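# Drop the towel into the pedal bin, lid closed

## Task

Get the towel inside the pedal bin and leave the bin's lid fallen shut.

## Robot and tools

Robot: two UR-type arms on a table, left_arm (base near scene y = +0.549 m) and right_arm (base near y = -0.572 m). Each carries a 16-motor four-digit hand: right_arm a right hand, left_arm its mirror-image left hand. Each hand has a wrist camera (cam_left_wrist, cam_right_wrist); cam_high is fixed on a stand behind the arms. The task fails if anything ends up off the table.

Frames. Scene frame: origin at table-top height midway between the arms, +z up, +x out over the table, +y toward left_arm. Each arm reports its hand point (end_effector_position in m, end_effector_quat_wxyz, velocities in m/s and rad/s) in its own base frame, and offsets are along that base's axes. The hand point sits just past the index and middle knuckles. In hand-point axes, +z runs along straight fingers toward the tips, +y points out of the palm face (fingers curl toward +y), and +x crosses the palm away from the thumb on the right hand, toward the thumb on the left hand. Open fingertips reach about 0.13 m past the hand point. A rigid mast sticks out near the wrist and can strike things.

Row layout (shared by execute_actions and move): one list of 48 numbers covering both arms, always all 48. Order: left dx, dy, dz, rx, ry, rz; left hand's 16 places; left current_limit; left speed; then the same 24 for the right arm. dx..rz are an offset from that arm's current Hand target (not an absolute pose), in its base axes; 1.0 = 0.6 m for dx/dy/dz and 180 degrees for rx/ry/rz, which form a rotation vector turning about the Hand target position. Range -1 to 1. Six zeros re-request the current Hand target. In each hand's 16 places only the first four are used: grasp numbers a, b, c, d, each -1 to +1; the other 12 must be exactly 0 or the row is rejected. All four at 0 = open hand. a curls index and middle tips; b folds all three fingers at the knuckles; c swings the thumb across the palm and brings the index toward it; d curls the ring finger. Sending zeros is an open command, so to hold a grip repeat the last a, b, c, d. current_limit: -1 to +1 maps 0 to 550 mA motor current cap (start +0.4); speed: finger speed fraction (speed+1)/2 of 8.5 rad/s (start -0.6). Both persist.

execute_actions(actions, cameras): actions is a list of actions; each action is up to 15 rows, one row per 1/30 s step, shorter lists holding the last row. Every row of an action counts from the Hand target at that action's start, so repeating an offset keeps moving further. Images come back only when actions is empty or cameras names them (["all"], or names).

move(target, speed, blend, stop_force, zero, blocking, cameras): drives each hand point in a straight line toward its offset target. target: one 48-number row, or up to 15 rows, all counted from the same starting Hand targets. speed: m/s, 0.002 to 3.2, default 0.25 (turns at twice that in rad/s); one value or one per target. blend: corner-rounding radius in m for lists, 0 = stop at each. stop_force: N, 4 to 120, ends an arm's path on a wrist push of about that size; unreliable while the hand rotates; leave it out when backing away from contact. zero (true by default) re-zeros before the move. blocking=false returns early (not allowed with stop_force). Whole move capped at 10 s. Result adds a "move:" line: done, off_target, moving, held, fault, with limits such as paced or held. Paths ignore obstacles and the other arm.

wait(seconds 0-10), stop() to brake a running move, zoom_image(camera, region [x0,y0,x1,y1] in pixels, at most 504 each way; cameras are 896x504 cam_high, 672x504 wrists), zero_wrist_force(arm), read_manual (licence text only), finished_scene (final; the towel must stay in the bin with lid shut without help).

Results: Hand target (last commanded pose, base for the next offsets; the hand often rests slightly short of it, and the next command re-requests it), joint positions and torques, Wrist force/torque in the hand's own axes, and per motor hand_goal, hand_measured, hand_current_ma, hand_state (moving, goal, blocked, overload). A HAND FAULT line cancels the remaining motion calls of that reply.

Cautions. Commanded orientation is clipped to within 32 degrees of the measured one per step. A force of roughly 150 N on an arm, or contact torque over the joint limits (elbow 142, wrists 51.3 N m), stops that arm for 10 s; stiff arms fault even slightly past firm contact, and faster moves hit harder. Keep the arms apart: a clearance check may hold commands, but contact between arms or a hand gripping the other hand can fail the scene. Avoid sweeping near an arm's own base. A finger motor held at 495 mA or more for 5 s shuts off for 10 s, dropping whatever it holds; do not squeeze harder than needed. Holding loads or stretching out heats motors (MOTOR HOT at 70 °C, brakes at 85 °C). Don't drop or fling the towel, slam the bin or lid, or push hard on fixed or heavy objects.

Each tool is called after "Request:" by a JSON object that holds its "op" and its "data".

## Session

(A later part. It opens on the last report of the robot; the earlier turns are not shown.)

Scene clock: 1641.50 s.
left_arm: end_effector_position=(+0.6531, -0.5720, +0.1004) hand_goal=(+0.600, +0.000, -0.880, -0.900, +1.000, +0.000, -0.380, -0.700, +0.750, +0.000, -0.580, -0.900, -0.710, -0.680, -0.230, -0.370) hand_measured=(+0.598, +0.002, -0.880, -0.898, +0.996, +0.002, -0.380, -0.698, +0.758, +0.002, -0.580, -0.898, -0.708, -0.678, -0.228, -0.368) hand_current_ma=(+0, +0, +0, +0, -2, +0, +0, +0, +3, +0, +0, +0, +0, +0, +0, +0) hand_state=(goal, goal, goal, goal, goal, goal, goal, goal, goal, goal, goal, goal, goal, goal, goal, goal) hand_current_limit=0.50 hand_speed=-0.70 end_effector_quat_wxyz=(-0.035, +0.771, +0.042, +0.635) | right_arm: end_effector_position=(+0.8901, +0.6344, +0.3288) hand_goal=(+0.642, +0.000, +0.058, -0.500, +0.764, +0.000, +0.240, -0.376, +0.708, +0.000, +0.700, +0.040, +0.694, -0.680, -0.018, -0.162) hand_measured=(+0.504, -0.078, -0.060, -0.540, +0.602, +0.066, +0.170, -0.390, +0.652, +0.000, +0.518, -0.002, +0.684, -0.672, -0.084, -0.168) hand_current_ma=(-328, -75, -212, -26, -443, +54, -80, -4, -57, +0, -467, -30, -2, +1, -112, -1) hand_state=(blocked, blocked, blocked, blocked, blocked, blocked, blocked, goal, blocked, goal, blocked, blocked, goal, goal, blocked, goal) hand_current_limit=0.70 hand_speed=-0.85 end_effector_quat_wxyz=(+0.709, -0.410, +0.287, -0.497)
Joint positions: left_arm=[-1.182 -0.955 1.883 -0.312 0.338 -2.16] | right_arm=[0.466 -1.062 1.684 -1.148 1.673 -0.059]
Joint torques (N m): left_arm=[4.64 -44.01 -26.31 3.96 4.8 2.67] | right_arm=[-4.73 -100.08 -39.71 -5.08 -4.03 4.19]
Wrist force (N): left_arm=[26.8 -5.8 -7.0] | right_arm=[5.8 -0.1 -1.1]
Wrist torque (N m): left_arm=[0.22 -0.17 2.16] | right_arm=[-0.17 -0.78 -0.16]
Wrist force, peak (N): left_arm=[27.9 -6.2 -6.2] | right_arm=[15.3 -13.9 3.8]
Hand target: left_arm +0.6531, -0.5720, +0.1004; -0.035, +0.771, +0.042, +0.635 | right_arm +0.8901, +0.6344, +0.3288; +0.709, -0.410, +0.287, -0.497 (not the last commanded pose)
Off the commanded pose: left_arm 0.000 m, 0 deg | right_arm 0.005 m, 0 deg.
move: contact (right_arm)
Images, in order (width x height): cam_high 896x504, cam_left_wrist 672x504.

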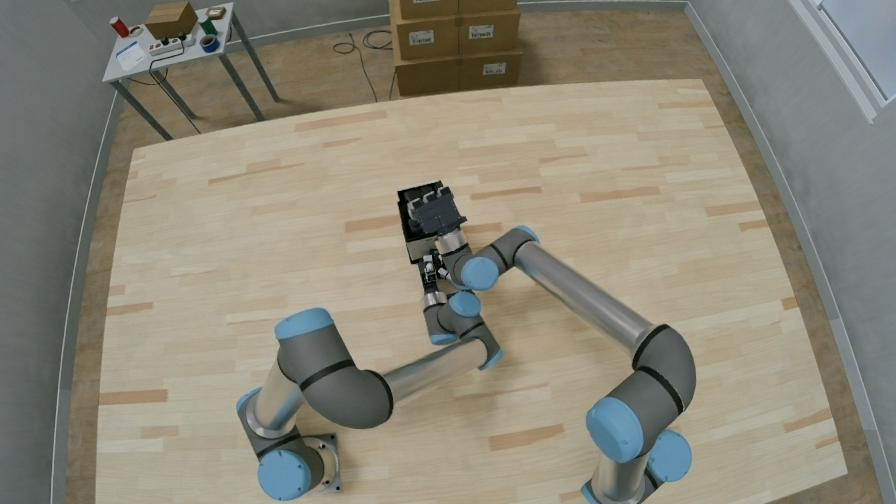

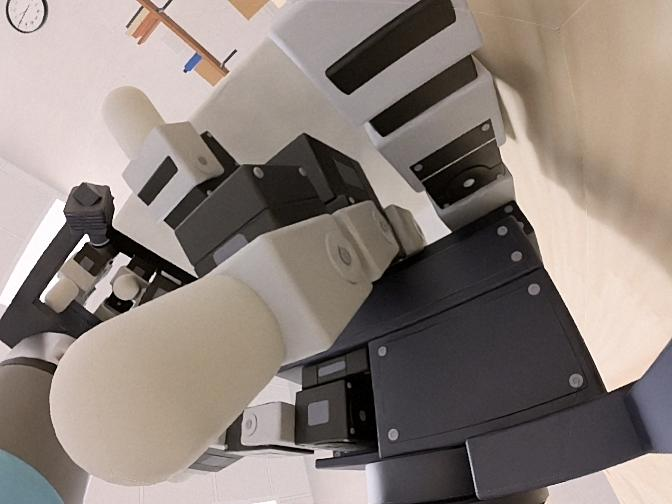

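Request:
{"op": "move", "data": {"target": [[0,0,0,0,0,0, 0,1,0,0,0,0,0,0,0,0,0,0,0,0,0,0,0.5,-0.7, 0,0.006,0.018,0,0,0, 0.4,0.9,0.85,0.8,0,0,0,0,0,0,0,0,0,0,0,0,0.7,-0.85],[0,0,0,0,0,0, 0,1,0,0,0,0,0,0,0,0,0,0,0,0,0,0,0.5,-0.7, 0,0.006,0.018,0,0,0, 0.4,0.5,0.65,0.7,0,0,0,0,0,0,0,0,0,0,0,0,0.4,-0.9]], "speed": 0.03, "cameras": ["cam_high","cam_left_wrist","cam_right_wrist"]}}

Request:
{"op": "zoom_image", "data": {"camera": "cam_high", "region": [370, 150, 490, 290]}}

Scene clock: 1668.80 s.
left_arm: end_effector_position=(+0.6531, -0.5720, +0.1004) hand_goal=(+0.600, +0.000, -0.880, -0.900, +1.000, +0.000, -0.380, -0.700, +0.750, +0.000, -0.580, -0.900, -0.710, -0.680, -0.230, -0.370) hand_measured=(+0.598, +0.002, -0.880, -0.898, +0.996, +0.002, -0.380, -0.698, +0.758, +0.002, -0.580, -0.898, -0.708, -0.678, -0.228, -0.368) hand_current_ma=(+0, +0, +0, +0, -2, +0, +0, +0, +3, +0, +0, +0, +0, +0, +0, +0) hand_state=(goal, goal, goal, goal, goal, goal, goal, goal, goal, goal, goal, goal, goal, goal, goal, goal) hand_current_limit=0.50 hand_speed=-0.70 end_effector_quat_wxyz=(-0.035, +0.771, +0.042, +0.635) | right_arm: end_effector_position=(+0.8901, +0.6380, +0.3396) hand_goal=(+0.042, +0.000, +0.058, -0.420, +0.084, +0.000, +0.160, -0.316, +0.112, +0.000, +0.540, +0.010, +0.354, -0.680, -0.068, -0.112) hand_measured=(+0.078, -0.004, +0.062, -0.422, +0.148, +0.002, +0.168, -0.316, +0.126, +0.000, +0.540, +0.006, +0.362, -0.676, -0.076, -0.116) hand_current_ma=(+25, +0, +0, +0, +73, +0, +1, +0, +4, +0, +0, +0, +1, +0, -2, -1) hand_state=(blocked, goal, goal, goal, blocked, goal, goal, goal, goal, goal, goal, goal, goal, goal, goal, goal) hand_current_limit=0.40 hand_speed=-0.90 end_effector_quat_wxyz=(+0.709, -0.410, +0.287, -0.497)
Joint positions: left_arm=[-1.182 -0.955 1.883 -0.312 0.338 -2.16] | right_arm=[0.47 -1.069 1.672 -1.13 1.676 -0.061]
Joint torques (N m): left_arm=[5.56 -42.53 -26.74 3.83 4.45 2.65] | right_arm=[-2.91 -69.69 -30.78 -5.27 -3.03 3.45]
Wrist force (N): left_arm=[28.6 -4.0 -4.3] | right_arm=[0.0 0.7 -3.7]
Wrist torque (N m): left_arm=[0.09 0.02 2.14] | right_arm=[-0.18 0.08 0.34]
Wrist force, peak (N): left_arm=[29.1 -4.2 -4.7] | right_arm=[6.2 -0.1 -1.1]
Hand target: left_arm +0.6531, -0.5720, +0.1004; -0.035, +0.771, +0.042, +0.635 | right_arm +0.8901, +0.6380, +0.3396; +0.709, -0.410, +0.287, -0.497
Off the commanded pose: left_arm 0.000 m, 0 deg | right_arm 0.000 m, 0 deg.
move: done

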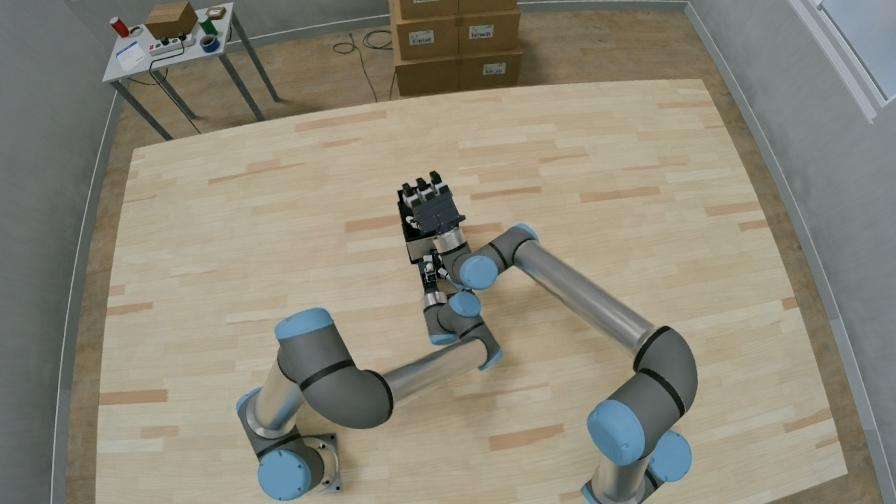

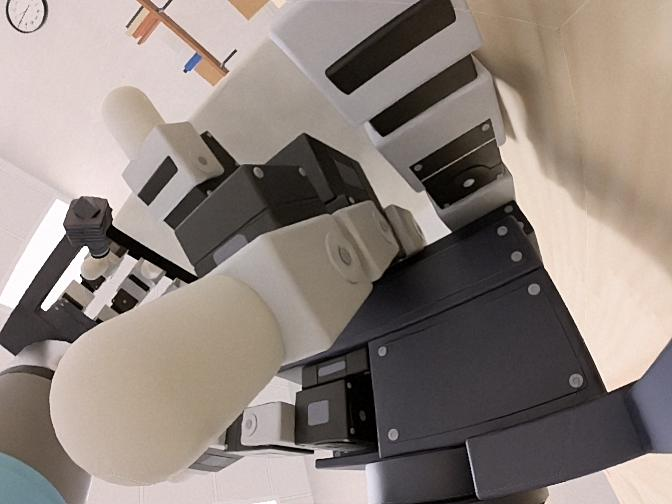

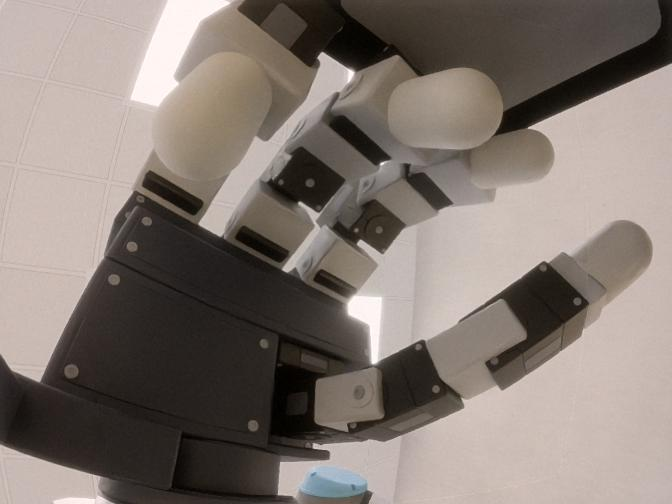

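Scaled by 3.600 from the camera's 896x504 image, which has a finer 1280x720 frame.

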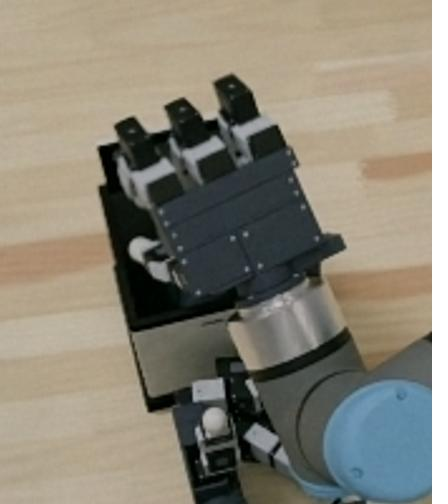

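Request:
{"op": "move", "data": {"target": [[0,0,0,0,0,0, 0,1,0,0,0,0,0,0,0,0,0,0,0,0,0,0,0.5,-0.7, -0.05,0.0,0.02,0,0,0, 0.4,0.5,0.65,0.7,0,0,0,0,0,0,0,0,0,0,0,0,0.4,-0.9],[0,0,0,0,0,0, 0,1,0,0,0,0,0,0,0,0,0,0,0,0,0,0,0.5,-0.7, -0.06,0.0,0.28,0,0,0, 0.4,0.5,0.65,0.7,0,0,0,0,0,0,0,0,0,0,0,0,0.4,-0.9]], "speed": 0.06, "blend": 0.01, "cameras": ["cam_high","cam_left_wrist","cam_right_wrist"]}}

Request:
{"op": "zoom_image", "data": {"camera": "cam_high", "region": [370, 130, 490, 270]}}

Scene clock: 1689.93 s.
left_arm: end_effector_position=(+0.6531, -0.5720, +0.1004) hand_goal=(+0.600, +0.000, -0.880, -0.900, +1.000, +0.000, -0.380, -0.700, +0.750, +0.000, -0.580, -0.900, -0.710, -0.680, -0.230, -0.370) hand_measured=(+0.598, +0.002, -0.880, -0.898, +0.996, +0.002, -0.380, -0.698, +0.758, +0.002, -0.580, -0.898, -0.708, -0.678, -0.228, -0.368) hand_current_ma=(+0, +0, +0, +0, -2, +0, +0, +0, +3, +0, +0, +0, +0, +0, +0, +0) hand_state=(goal, goal, goal, goal, goal, goal, goal, goal, goal, goal, goal, goal, goal, goal, goal, goal) hand_current_limit=0.50 hand_speed=-0.70 end_effector_quat_wxyz=(-0.035, +0.771, +0.042, +0.635) | right_arm: end_effector_position=(+0.8810, +0.6381, +0.3433) hand_goal=(+0.042, +0.000, +0.058, -0.420, +0.084, +0.000, +0.160, -0.316, +0.112, +0.000, +0.540, +0.010, +0.354, -0.680, -0.068, -0.112) hand_measured=(+0.058, -0.002, +0.062, -0.422, +0.100, +0.002, +0.164, -0.316, +0.124, +0.000, +0.540, +0.006, +0.360, -0.678, -0.074, -0.116) hand_current_ma=(+6, +0, +0, +0, +5, +0, +0, +0, +3, +0, +0, +0, +1, +0, -1, +0) hand_state=(goal, goal, goal, goal, goal, goal, goal, goal, goal, goal, goal, goal, goal, goal, goal, goal) hand_current_limit=0.40 hand_speed=-0.90 end_effector_quat_wxyz=(+0.709, -0.410, +0.287, -0.497)
Joint positions: left_arm=[-1.182 -0.955 1.883 -0.312 0.338 -2.16] | right_arm=[0.475 -1.082 1.686 -1.13 1.68 -0.064]
Joint torques (N m): left_arm=[4.43 -42.92 -26.15 3.64 3.98 2.72] | right_arm=[-5.69 -68.48 -43.41 -3.3 1.28 -1.86]
Wrist force (N): left_arm=[27.3 -4.3 -5.9] | right_arm=[0.1 1.1 -1.1]
Wrist torque (N m): left_arm=[0.17 -0.11 2.12] | right_arm=[-0.15 0.06 0.33]
Wrist force, peak (N): left_arm=[29.6 -4.3 -4.7] | right_arm=[-0.2 0.8 -4.1]
Hand target: left_arm +0.6531, -0.5720, +0.1004; -0.035, +0.771, +0.042, +0.635 | right_arm +0.8811, +0.6381, +0.3432; +0.709, -0.410, +0.287, -0.497 (not the last commanded pose)
Off the commanded pose: left_arm 0.000 m, 0 deg | right_arm 0.166 m, 0 deg.
move: held (right_arm; a check stopped the path); path passed 0 of 2 targets; limits=held
pose unreachable (right arm): on one or more control steps of this call, first in action 0 (counted from 0), this arm could not follow its commanded pose, so it was not sent that pose on those steps. It may still have moved: this result reports where it is.
cause: moving toward the commanded pose would bring a part of the arm too close to another arm (a part of this arm just beyond joint 5 (wrist 2) and a part of the left arm just beyond its joint 4 (wrist 1), at the place that arm is still heading or pushing toward).

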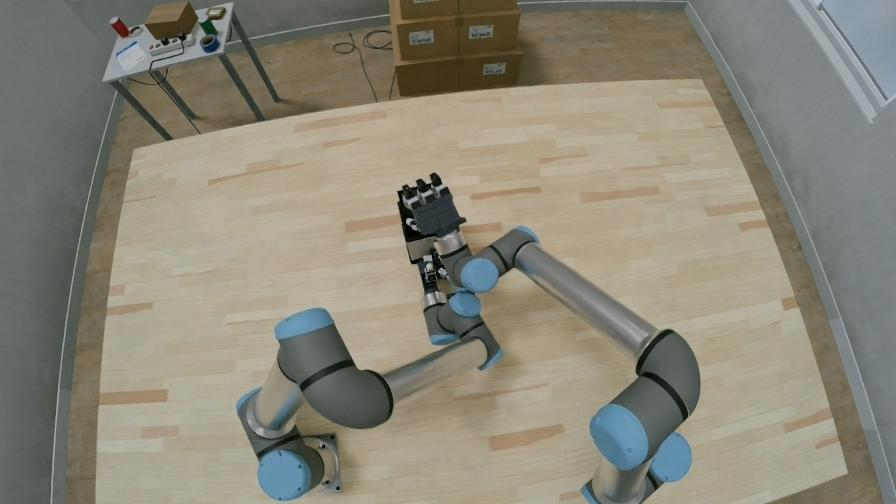

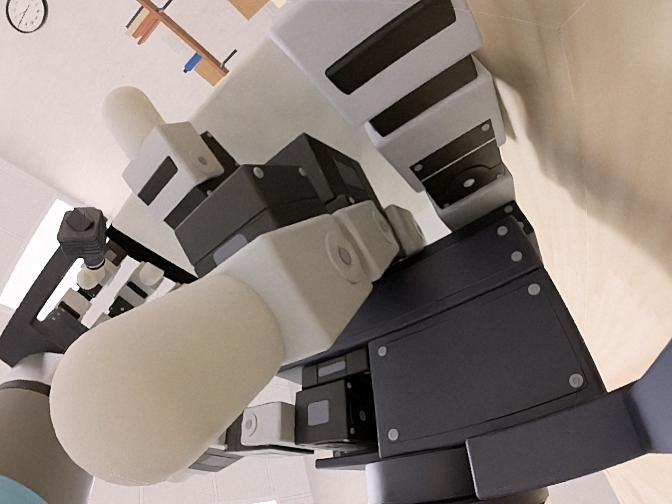

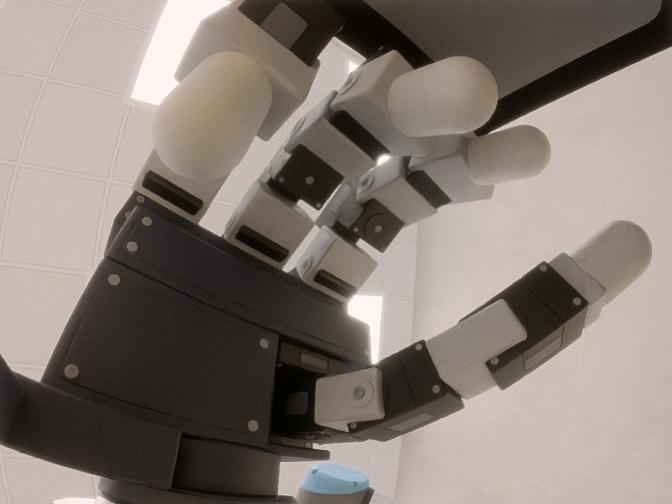

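Scaled by 3.600 from the camera's 896x504 image, which has a finer 1280x720 frame.

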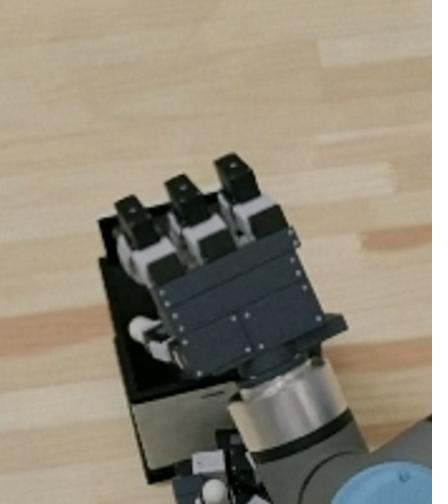

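Request:
{"op": "move", "data": {"target": [[0,0,0,0,0,0, 0,1,0,0,0,0,0,0,0,0,0,0,0,0,0,0,0.5,-0.7, 0,0,0,0,0,0, 0.4,0.85,0.65,0.7,0,0,0,0,0,0,0,0,0,0,0,0,0.4,-0.8],[0,0,0,0,0,0, 0,1,0,0,0,0,0,0,0,0,0,0,0,0,0,0,0.5,-0.7, 0.01,-0.01,0.27,0,0,0, 0.4,0.85,0.65,0.7,0,0,0,0,0,0,0,0,0,0,0,0,0.4,-0.8]], "speed": 0.08, "cameras": ["cam_high","cam_left_wrist","cam_right_wrist"]}}

Request:
{"op": "zoom_image", "data": {"camera": "cam_high", "region": [370, 130, 490, 270]}}

Scene clock: 1709.47 s.
left_arm: end_effector_position=(+0.6531, -0.5720, +0.1004) hand_goal=(+0.600, +0.000, -0.880, -0.900, +1.000, +0.000, -0.380, -0.700, +0.750, +0.000, -0.580, -0.900, -0.710, -0.680, -0.230, -0.370) hand_measured=(+0.598, +0.002, -0.880, -0.898, +0.996, +0.002, -0.380, -0.698, +0.758, +0.002, -0.580, -0.898, -0.708, -0.678, -0.228, -0.368) hand_current_ma=(+0, +0, +0, +0, -2, +0, +0, +0, +3, +0, +0, +0, +0, +0, +0, +0) hand_state=(goal, goal, goal, goal, goal, goal, goal, goal, goal, goal, goal, goal, goal, goal, goal, goal) hand_current_limit=0.50 hand_speed=-0.70 end_effector_quat_wxyz=(-0.035, +0.771, +0.042, +0.635) | right_arm: end_effector_position=(+0.8870, +0.6320, +0.5056) hand_goal=(+0.514, +0.000, -0.048, -0.490, +0.698, +0.000, +0.230, -0.316, +0.638, +0.000, +0.540, -0.060, +0.354, -0.680, -0.068, -0.182) hand_measured=(+0.458, +0.004, -0.066, -0.498, +0.698, +0.002, +0.228, -0.316, +0.638, +0.000, +0.540, -0.058, +0.348, -0.678, -0.078, -0.184) hand_current_ma=(-57, +0, -6, -1, +0, +0, +0, +0, +0, +0, +0, +0, -1, +0, -3, +0) hand_state=(blocked, goal, goal, goal, goal, goal, goal, goal, goal, goal, goal, goal, goal, goal, goal, goal) hand_current_limit=0.40 hand_speed=-0.80 end_effector_quat_wxyz=(+0.709, -0.410, +0.287, -0.497)
Joint positions: left_arm=[-1.182 -0.955 1.883 -0.312 0.338 -2.16] | right_arm=[0.465 -1.202 1.545 -0.87 1.672 -0.059]
Joint torques (N m): left_arm=[4.56 -42.62 -26.82 3.45 3.94 2.49] | right_arm=[-3.33 -63.42 -34.26 -4.8 -2.78 3.63]
Wrist force (N): left_arm=[27.3 -4.5 -6.1] | right_arm=[-0.2 0.9 -1.2]
Wrist torque (N m): left_arm=[0.17 -0.08 2.10] | right_arm=[-0.03 0.08 0.03]
Wrist force, peak (N): left_arm=[28.1 -4.6 -6.1] | right_arm=[0.0 2.1 -2.2]
Hand target: left_arm +0.6531, -0.5720, +0.1004; -0.035, +0.771, +0.042, +0.635 | right_arm +0.8871, +0.6321, +0.5052; +0.709, -0.410, +0.287, -0.497
Off the commanded pose: left_arm 0.000 m, 0 deg | right_arm 0.000 m, 0 deg.
move: done

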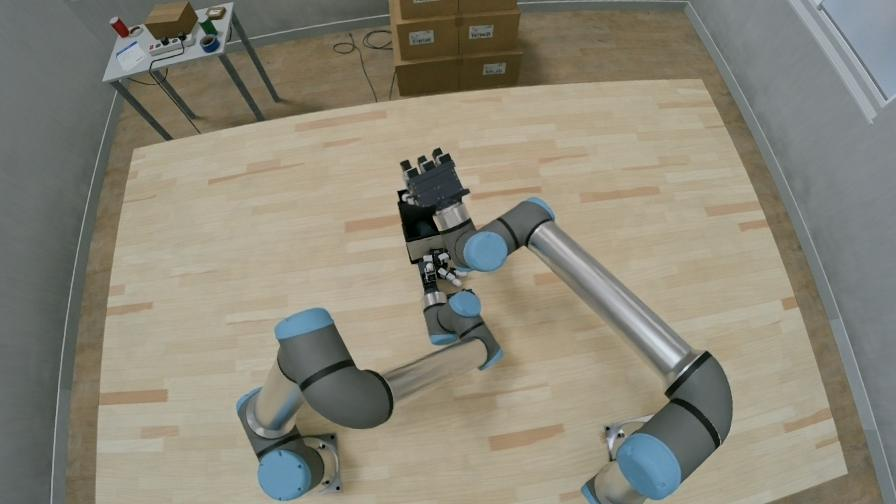

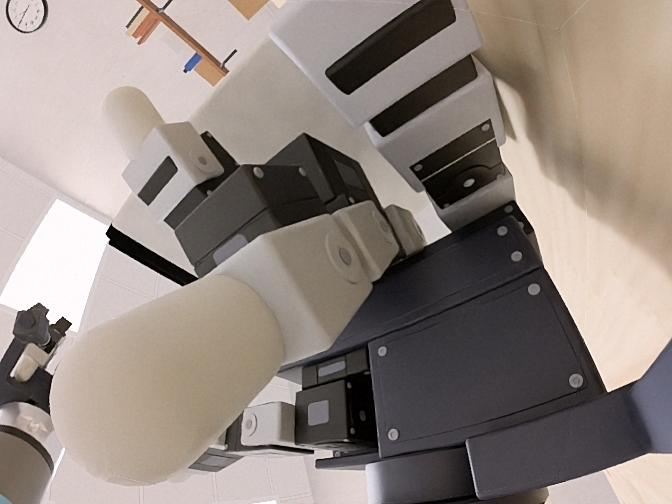

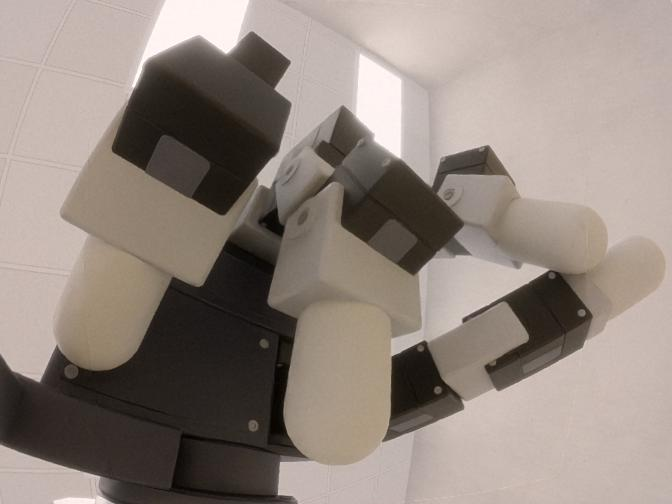

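Scaled by 3.600 from the camera's 896x504 image, which has a finer 1280x720 frame.

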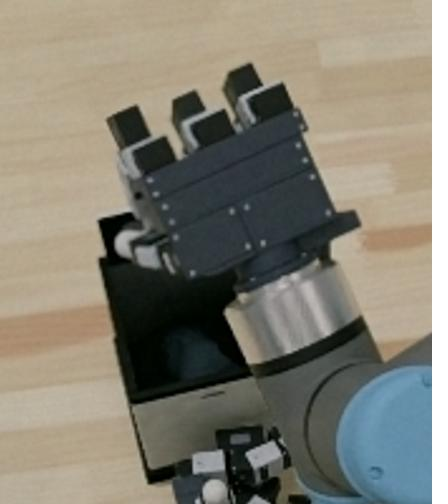

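Request:
{"op": "move", "data": {"target": [0,0,0,0,0,0, 0,1,0,0,0,0,0,0,0,0,0,0,0,0,0,0,0.5,-0.7, -0.05,-0.7,0.05,0,0,0, 0,0,0,0,0,0,0,0,0,0,0,0,0,0,0,0,0.2,-0.7], "speed": 0.25, "cameras": ["cam_high"]}}

Request:
{"op": "zoom_image", "data": {"camera": "cam_high", "region": [380, 160, 480, 280]}}

Scene clock: 1725.07 s.
left_arm: end_effector_position=(+0.6531, -0.5720, +0.1004) hand_goal=(+0.600, +0.000, -0.880, -0.900, +1.000, +0.000, -0.380, -0.700, +0.750, +0.000, -0.580, -0.900, -0.710, -0.680, -0.230, -0.370) hand_measured=(+0.598, +0.002, -0.880, -0.898, +0.996, +0.002, -0.380, -0.698, +0.758, +0.002, -0.580, -0.898, -0.708, -0.678, -0.228, -0.368) hand_current_ma=(+0, +0, +0, +0, -2, +0, +0, +0, +3, +0, +0, +0, +0, +0, +0, +0) hand_state=(goal, goal, goal, goal, goal, goal, goal, goal, goal, goal, goal, goal, goal, goal, goal, goal) hand_current_limit=0.50 hand_speed=-0.70 end_effector_quat_wxyz=(-0.035, +0.771, +0.042, +0.635) | right_arm: end_effector_position=(+0.8570, +0.2121, +0.5353) hand_goal=(-0.750, +0.000, -0.580, -0.700, -0.750, +0.000, -0.580, -0.700, -0.750, +0.000, -0.580, -0.700, -0.710, -0.680, -0.230, -0.170) hand_measured=(-0.732, +0.002, -0.574, -0.698, -0.732, +0.002, -0.574, -0.696, -0.732, +0.000, -0.574, -0.698, -0.692, -0.678, -0.230, -0.174) hand_current_ma=(+6, +0, +1, +0, +6, +0, +1, +0, +6, +0, +1, +0, +6, +0, +0, +0) hand_state=(goal, goal, goal, goal, goal, goal, goal, goal, goal, goal, goal, goal, goal, goal, goal, goal) hand_current_limit=0.20 hand_speed=-0.70 end_effector_quat_wxyz=(+0.709, -0.410, +0.287, -0.497)
Joint positions: left_arm=[-1.182 -0.955 1.883 -0.312 0.338 -2.16] | right_arm=[-0.115 -1.554 1.924 -0.943 1.173 0.244]
Joint torques (N m): left_arm=[4.33 -43.11 -26.19 3.24 3.6 2.18] | right_arm=[-8.34 -30.81 -50.43 -1.52 2.54 -2.69]
Wrist force (N): left_arm=[27.7 -4.4 -5.4] | right_arm=[0.1 1.1 -1.4]
Wrist torque (N m): left_arm=[0.13 -0.10 2.11] | right_arm=[-0.13 0.02 0.29]
Wrist force, peak (N): left_arm=[28.0 -4.2 -5.9] | right_arm=[2.5 0.7 -2.1]
Hand target: left_arm +0.6531, -0.5720, +0.1004; -0.035, +0.771, +0.042, +0.635 | right_arm +0.8571, +0.2121, +0.5352; +0.709, -0.410, +0.287, -0.497
Off the commanded pose: left_arm 0.000 m, 0 deg | right_arm 0.000 m, 0 deg.
move: done
Images, in order (width x height): cam_high 896x504.

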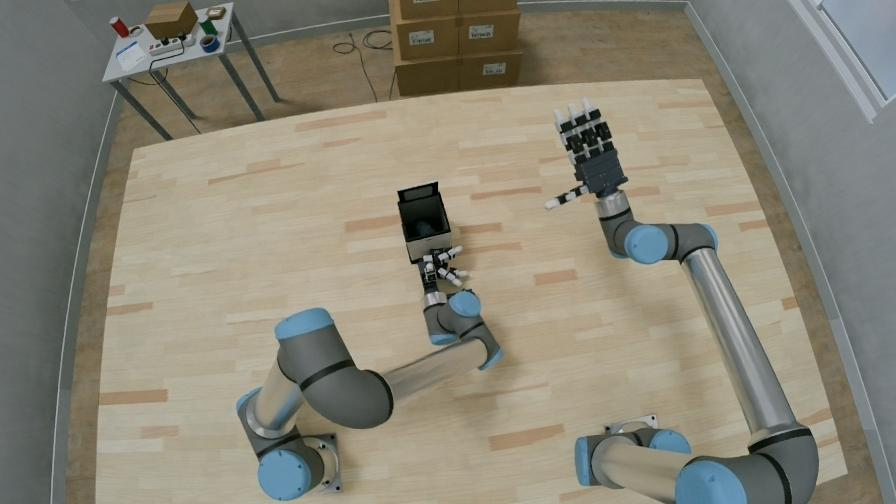

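Scaled by 4.200 from the camera's 896x504 image, which has a finer 1280x720 frame.

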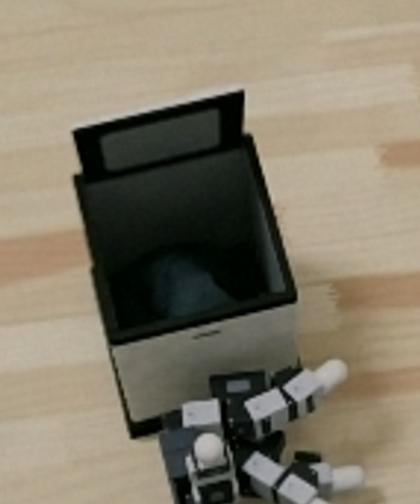

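Request:
{"op": "move", "data": {"target": [[0,0,0.09,0,0,0, 0,1,0,0,0,0,0,0,0,0,0,0,0,0,0,0,0.5,-0.7, 0,0,0,0,0,0, 0,0,0,0,0,0,0,0,0,0,0,0,0,0,0,0,0.2,-0.7],[-0.15,0,0.2,0,0,0, 0,1,0,0,0,0,0,0,0,0,0,0,0,0,0,0,0.5,-0.7, 0,0,0,0,0,0, 0,0,0,0,0,0,0,0,0,0,0,0,0,0,0,0,0.2,-0.7]], "speed": [0.015, 0.15], "cameras": ["cam_high","cam_left_wrist"]}}

Request:
{"op": "zoom_image", "data": {"camera": "cam_high", "region": [370, 160, 490, 280]}}

Scene clock: 1741.00 s.
left_arm: end_effector_position=(+0.5631, -0.5720, +0.2204) hand_goal=(+0.600, +0.000, -0.880, -0.900, +1.000, +0.000, -0.380, -0.700, +0.750, +0.000, -0.580, -0.900, -0.710, -0.680, -0.230, -0.370) hand_measured=(+0.598, +0.002, -0.880, -0.898, +0.996, +0.002, -0.380, -0.698, +0.746, +0.002, -0.580, -0.898, -0.708, -0.678, -0.228, -0.368) hand_current_ma=(+0, +0, +0, +0, -1, +0, +0, +0, -1, +0, +0, +0, +0, +0, +0, +0) hand_state=(goal, goal, goal, goal, goal, goal, goal, goal, goal, goal, goal, goal, goal, goal, goal, goal) hand_current_limit=0.50 hand_speed=-0.70 end_effector_quat_wxyz=(-0.035, +0.771, +0.042, +0.635) | right_arm: end_effector_position=(+0.8571, +0.2121, +0.5352) hand_goal=(-0.750, +0.000, -0.580, -0.700, -0.750, +0.000, -0.580, -0.700, -0.750, +0.000, -0.580, -0.700, -0.710, -0.680, -0.230, -0.170) hand_measured=(-0.732, +0.002, -0.574, -0.698, -0.732, +0.002, -0.574, -0.696, -0.732, +0.000, -0.574, -0.698, -0.692, -0.678, -0.230, -0.174) hand_current_ma=(+6, +0, +1, +0, +6, +0, +1, +0, +6, +0, +1, +0, +6, +0, +0, +0) hand_state=(goal, goal, goal, goal, goal, goal, goal, goal, goal, goal, goal, goal, goal, goal, goal, goal) hand_current_limit=0.20 hand_speed=-0.70 end_effector_quat_wxyz=(+0.709, -0.410, +0.287, -0.497)
Joint positions: left_arm=[-1.325 -1.101 1.908 0.154 0.236 -2.519] | right_arm=[-0.115 -1.554 1.924 -0.943 1.173 0.244]
Joint torques (N m): left_arm=[-0.53 -68.56 -33 -0.37 0.04 2.05] | right_arm=[-9.39 -30.96 -50.78 -1.41 -2.7 -3.56]
Wrist force (N): left_arm=[0.6 -0.1 0.1] | right_arm=[-0.1 1.1 -1.2]
Wrist torque (N m): left_arm=[-0.17 0.11 0.28] | right_arm=[-0.15 0.05 0.26]
Wrist force, peak (N): left_arm=[28.0 -4.6 -6.2] | right_arm=[0.1 1.3 -1.5]
Hand target: left_arm +0.5631, -0.5720, +0.2204; -0.035, +0.771, +0.042, +0.635 | right_arm +0.8571, +0.2121, +0.5352; +0.709, -0.410, +0.287, -0.497
Off the commanded pose: left_arm 0.000 m, 0 deg | right_arm 0.000 m, 0 deg.
move: done
Images, in order (width x height): cam_high 896x504, cam_left_wrist 672x504.

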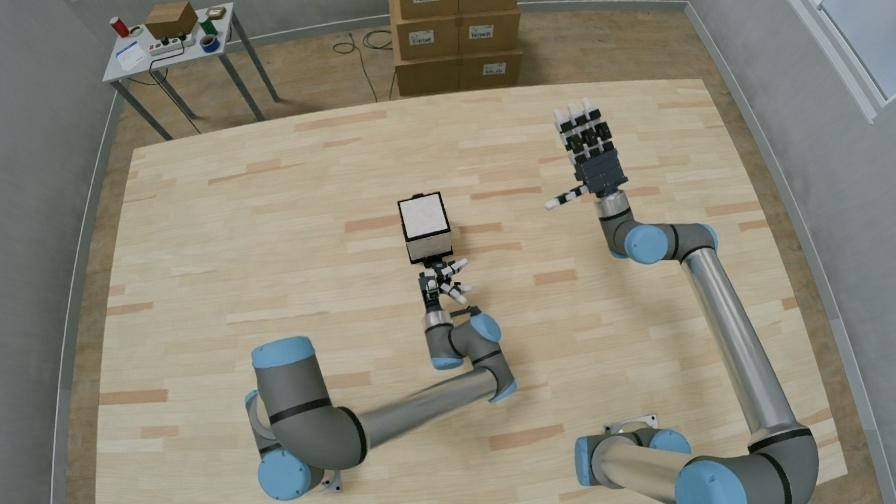

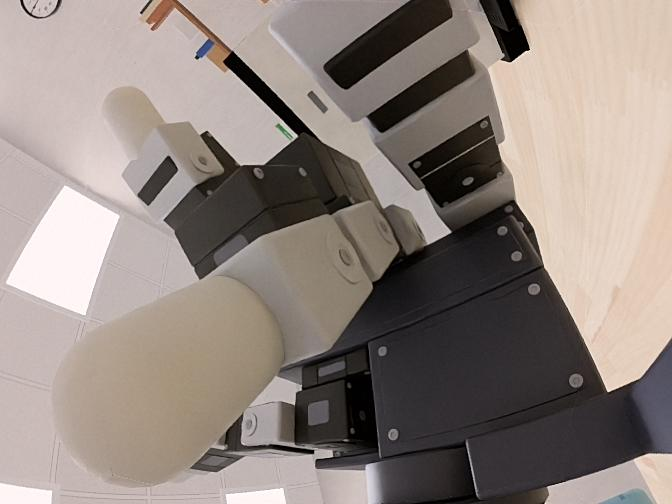

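Scaled by 4.200 from the camera's 896x504 image, which has a finer 1280x720 frame.

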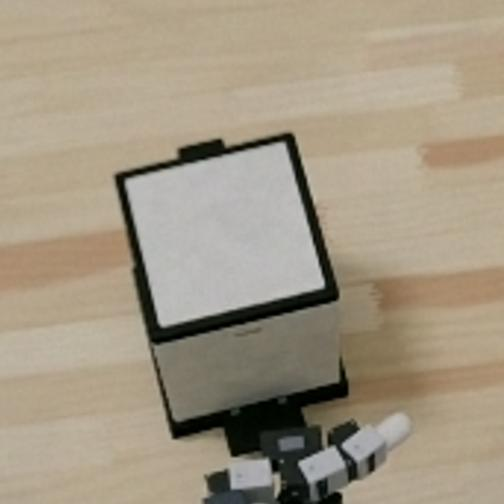

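The lid is shut, the towel is inside the bin, and neither arm is touching anything.

Request:
{"op": "finished_scene", "data": {"scene": 1}}

The scene is finished: the task was done.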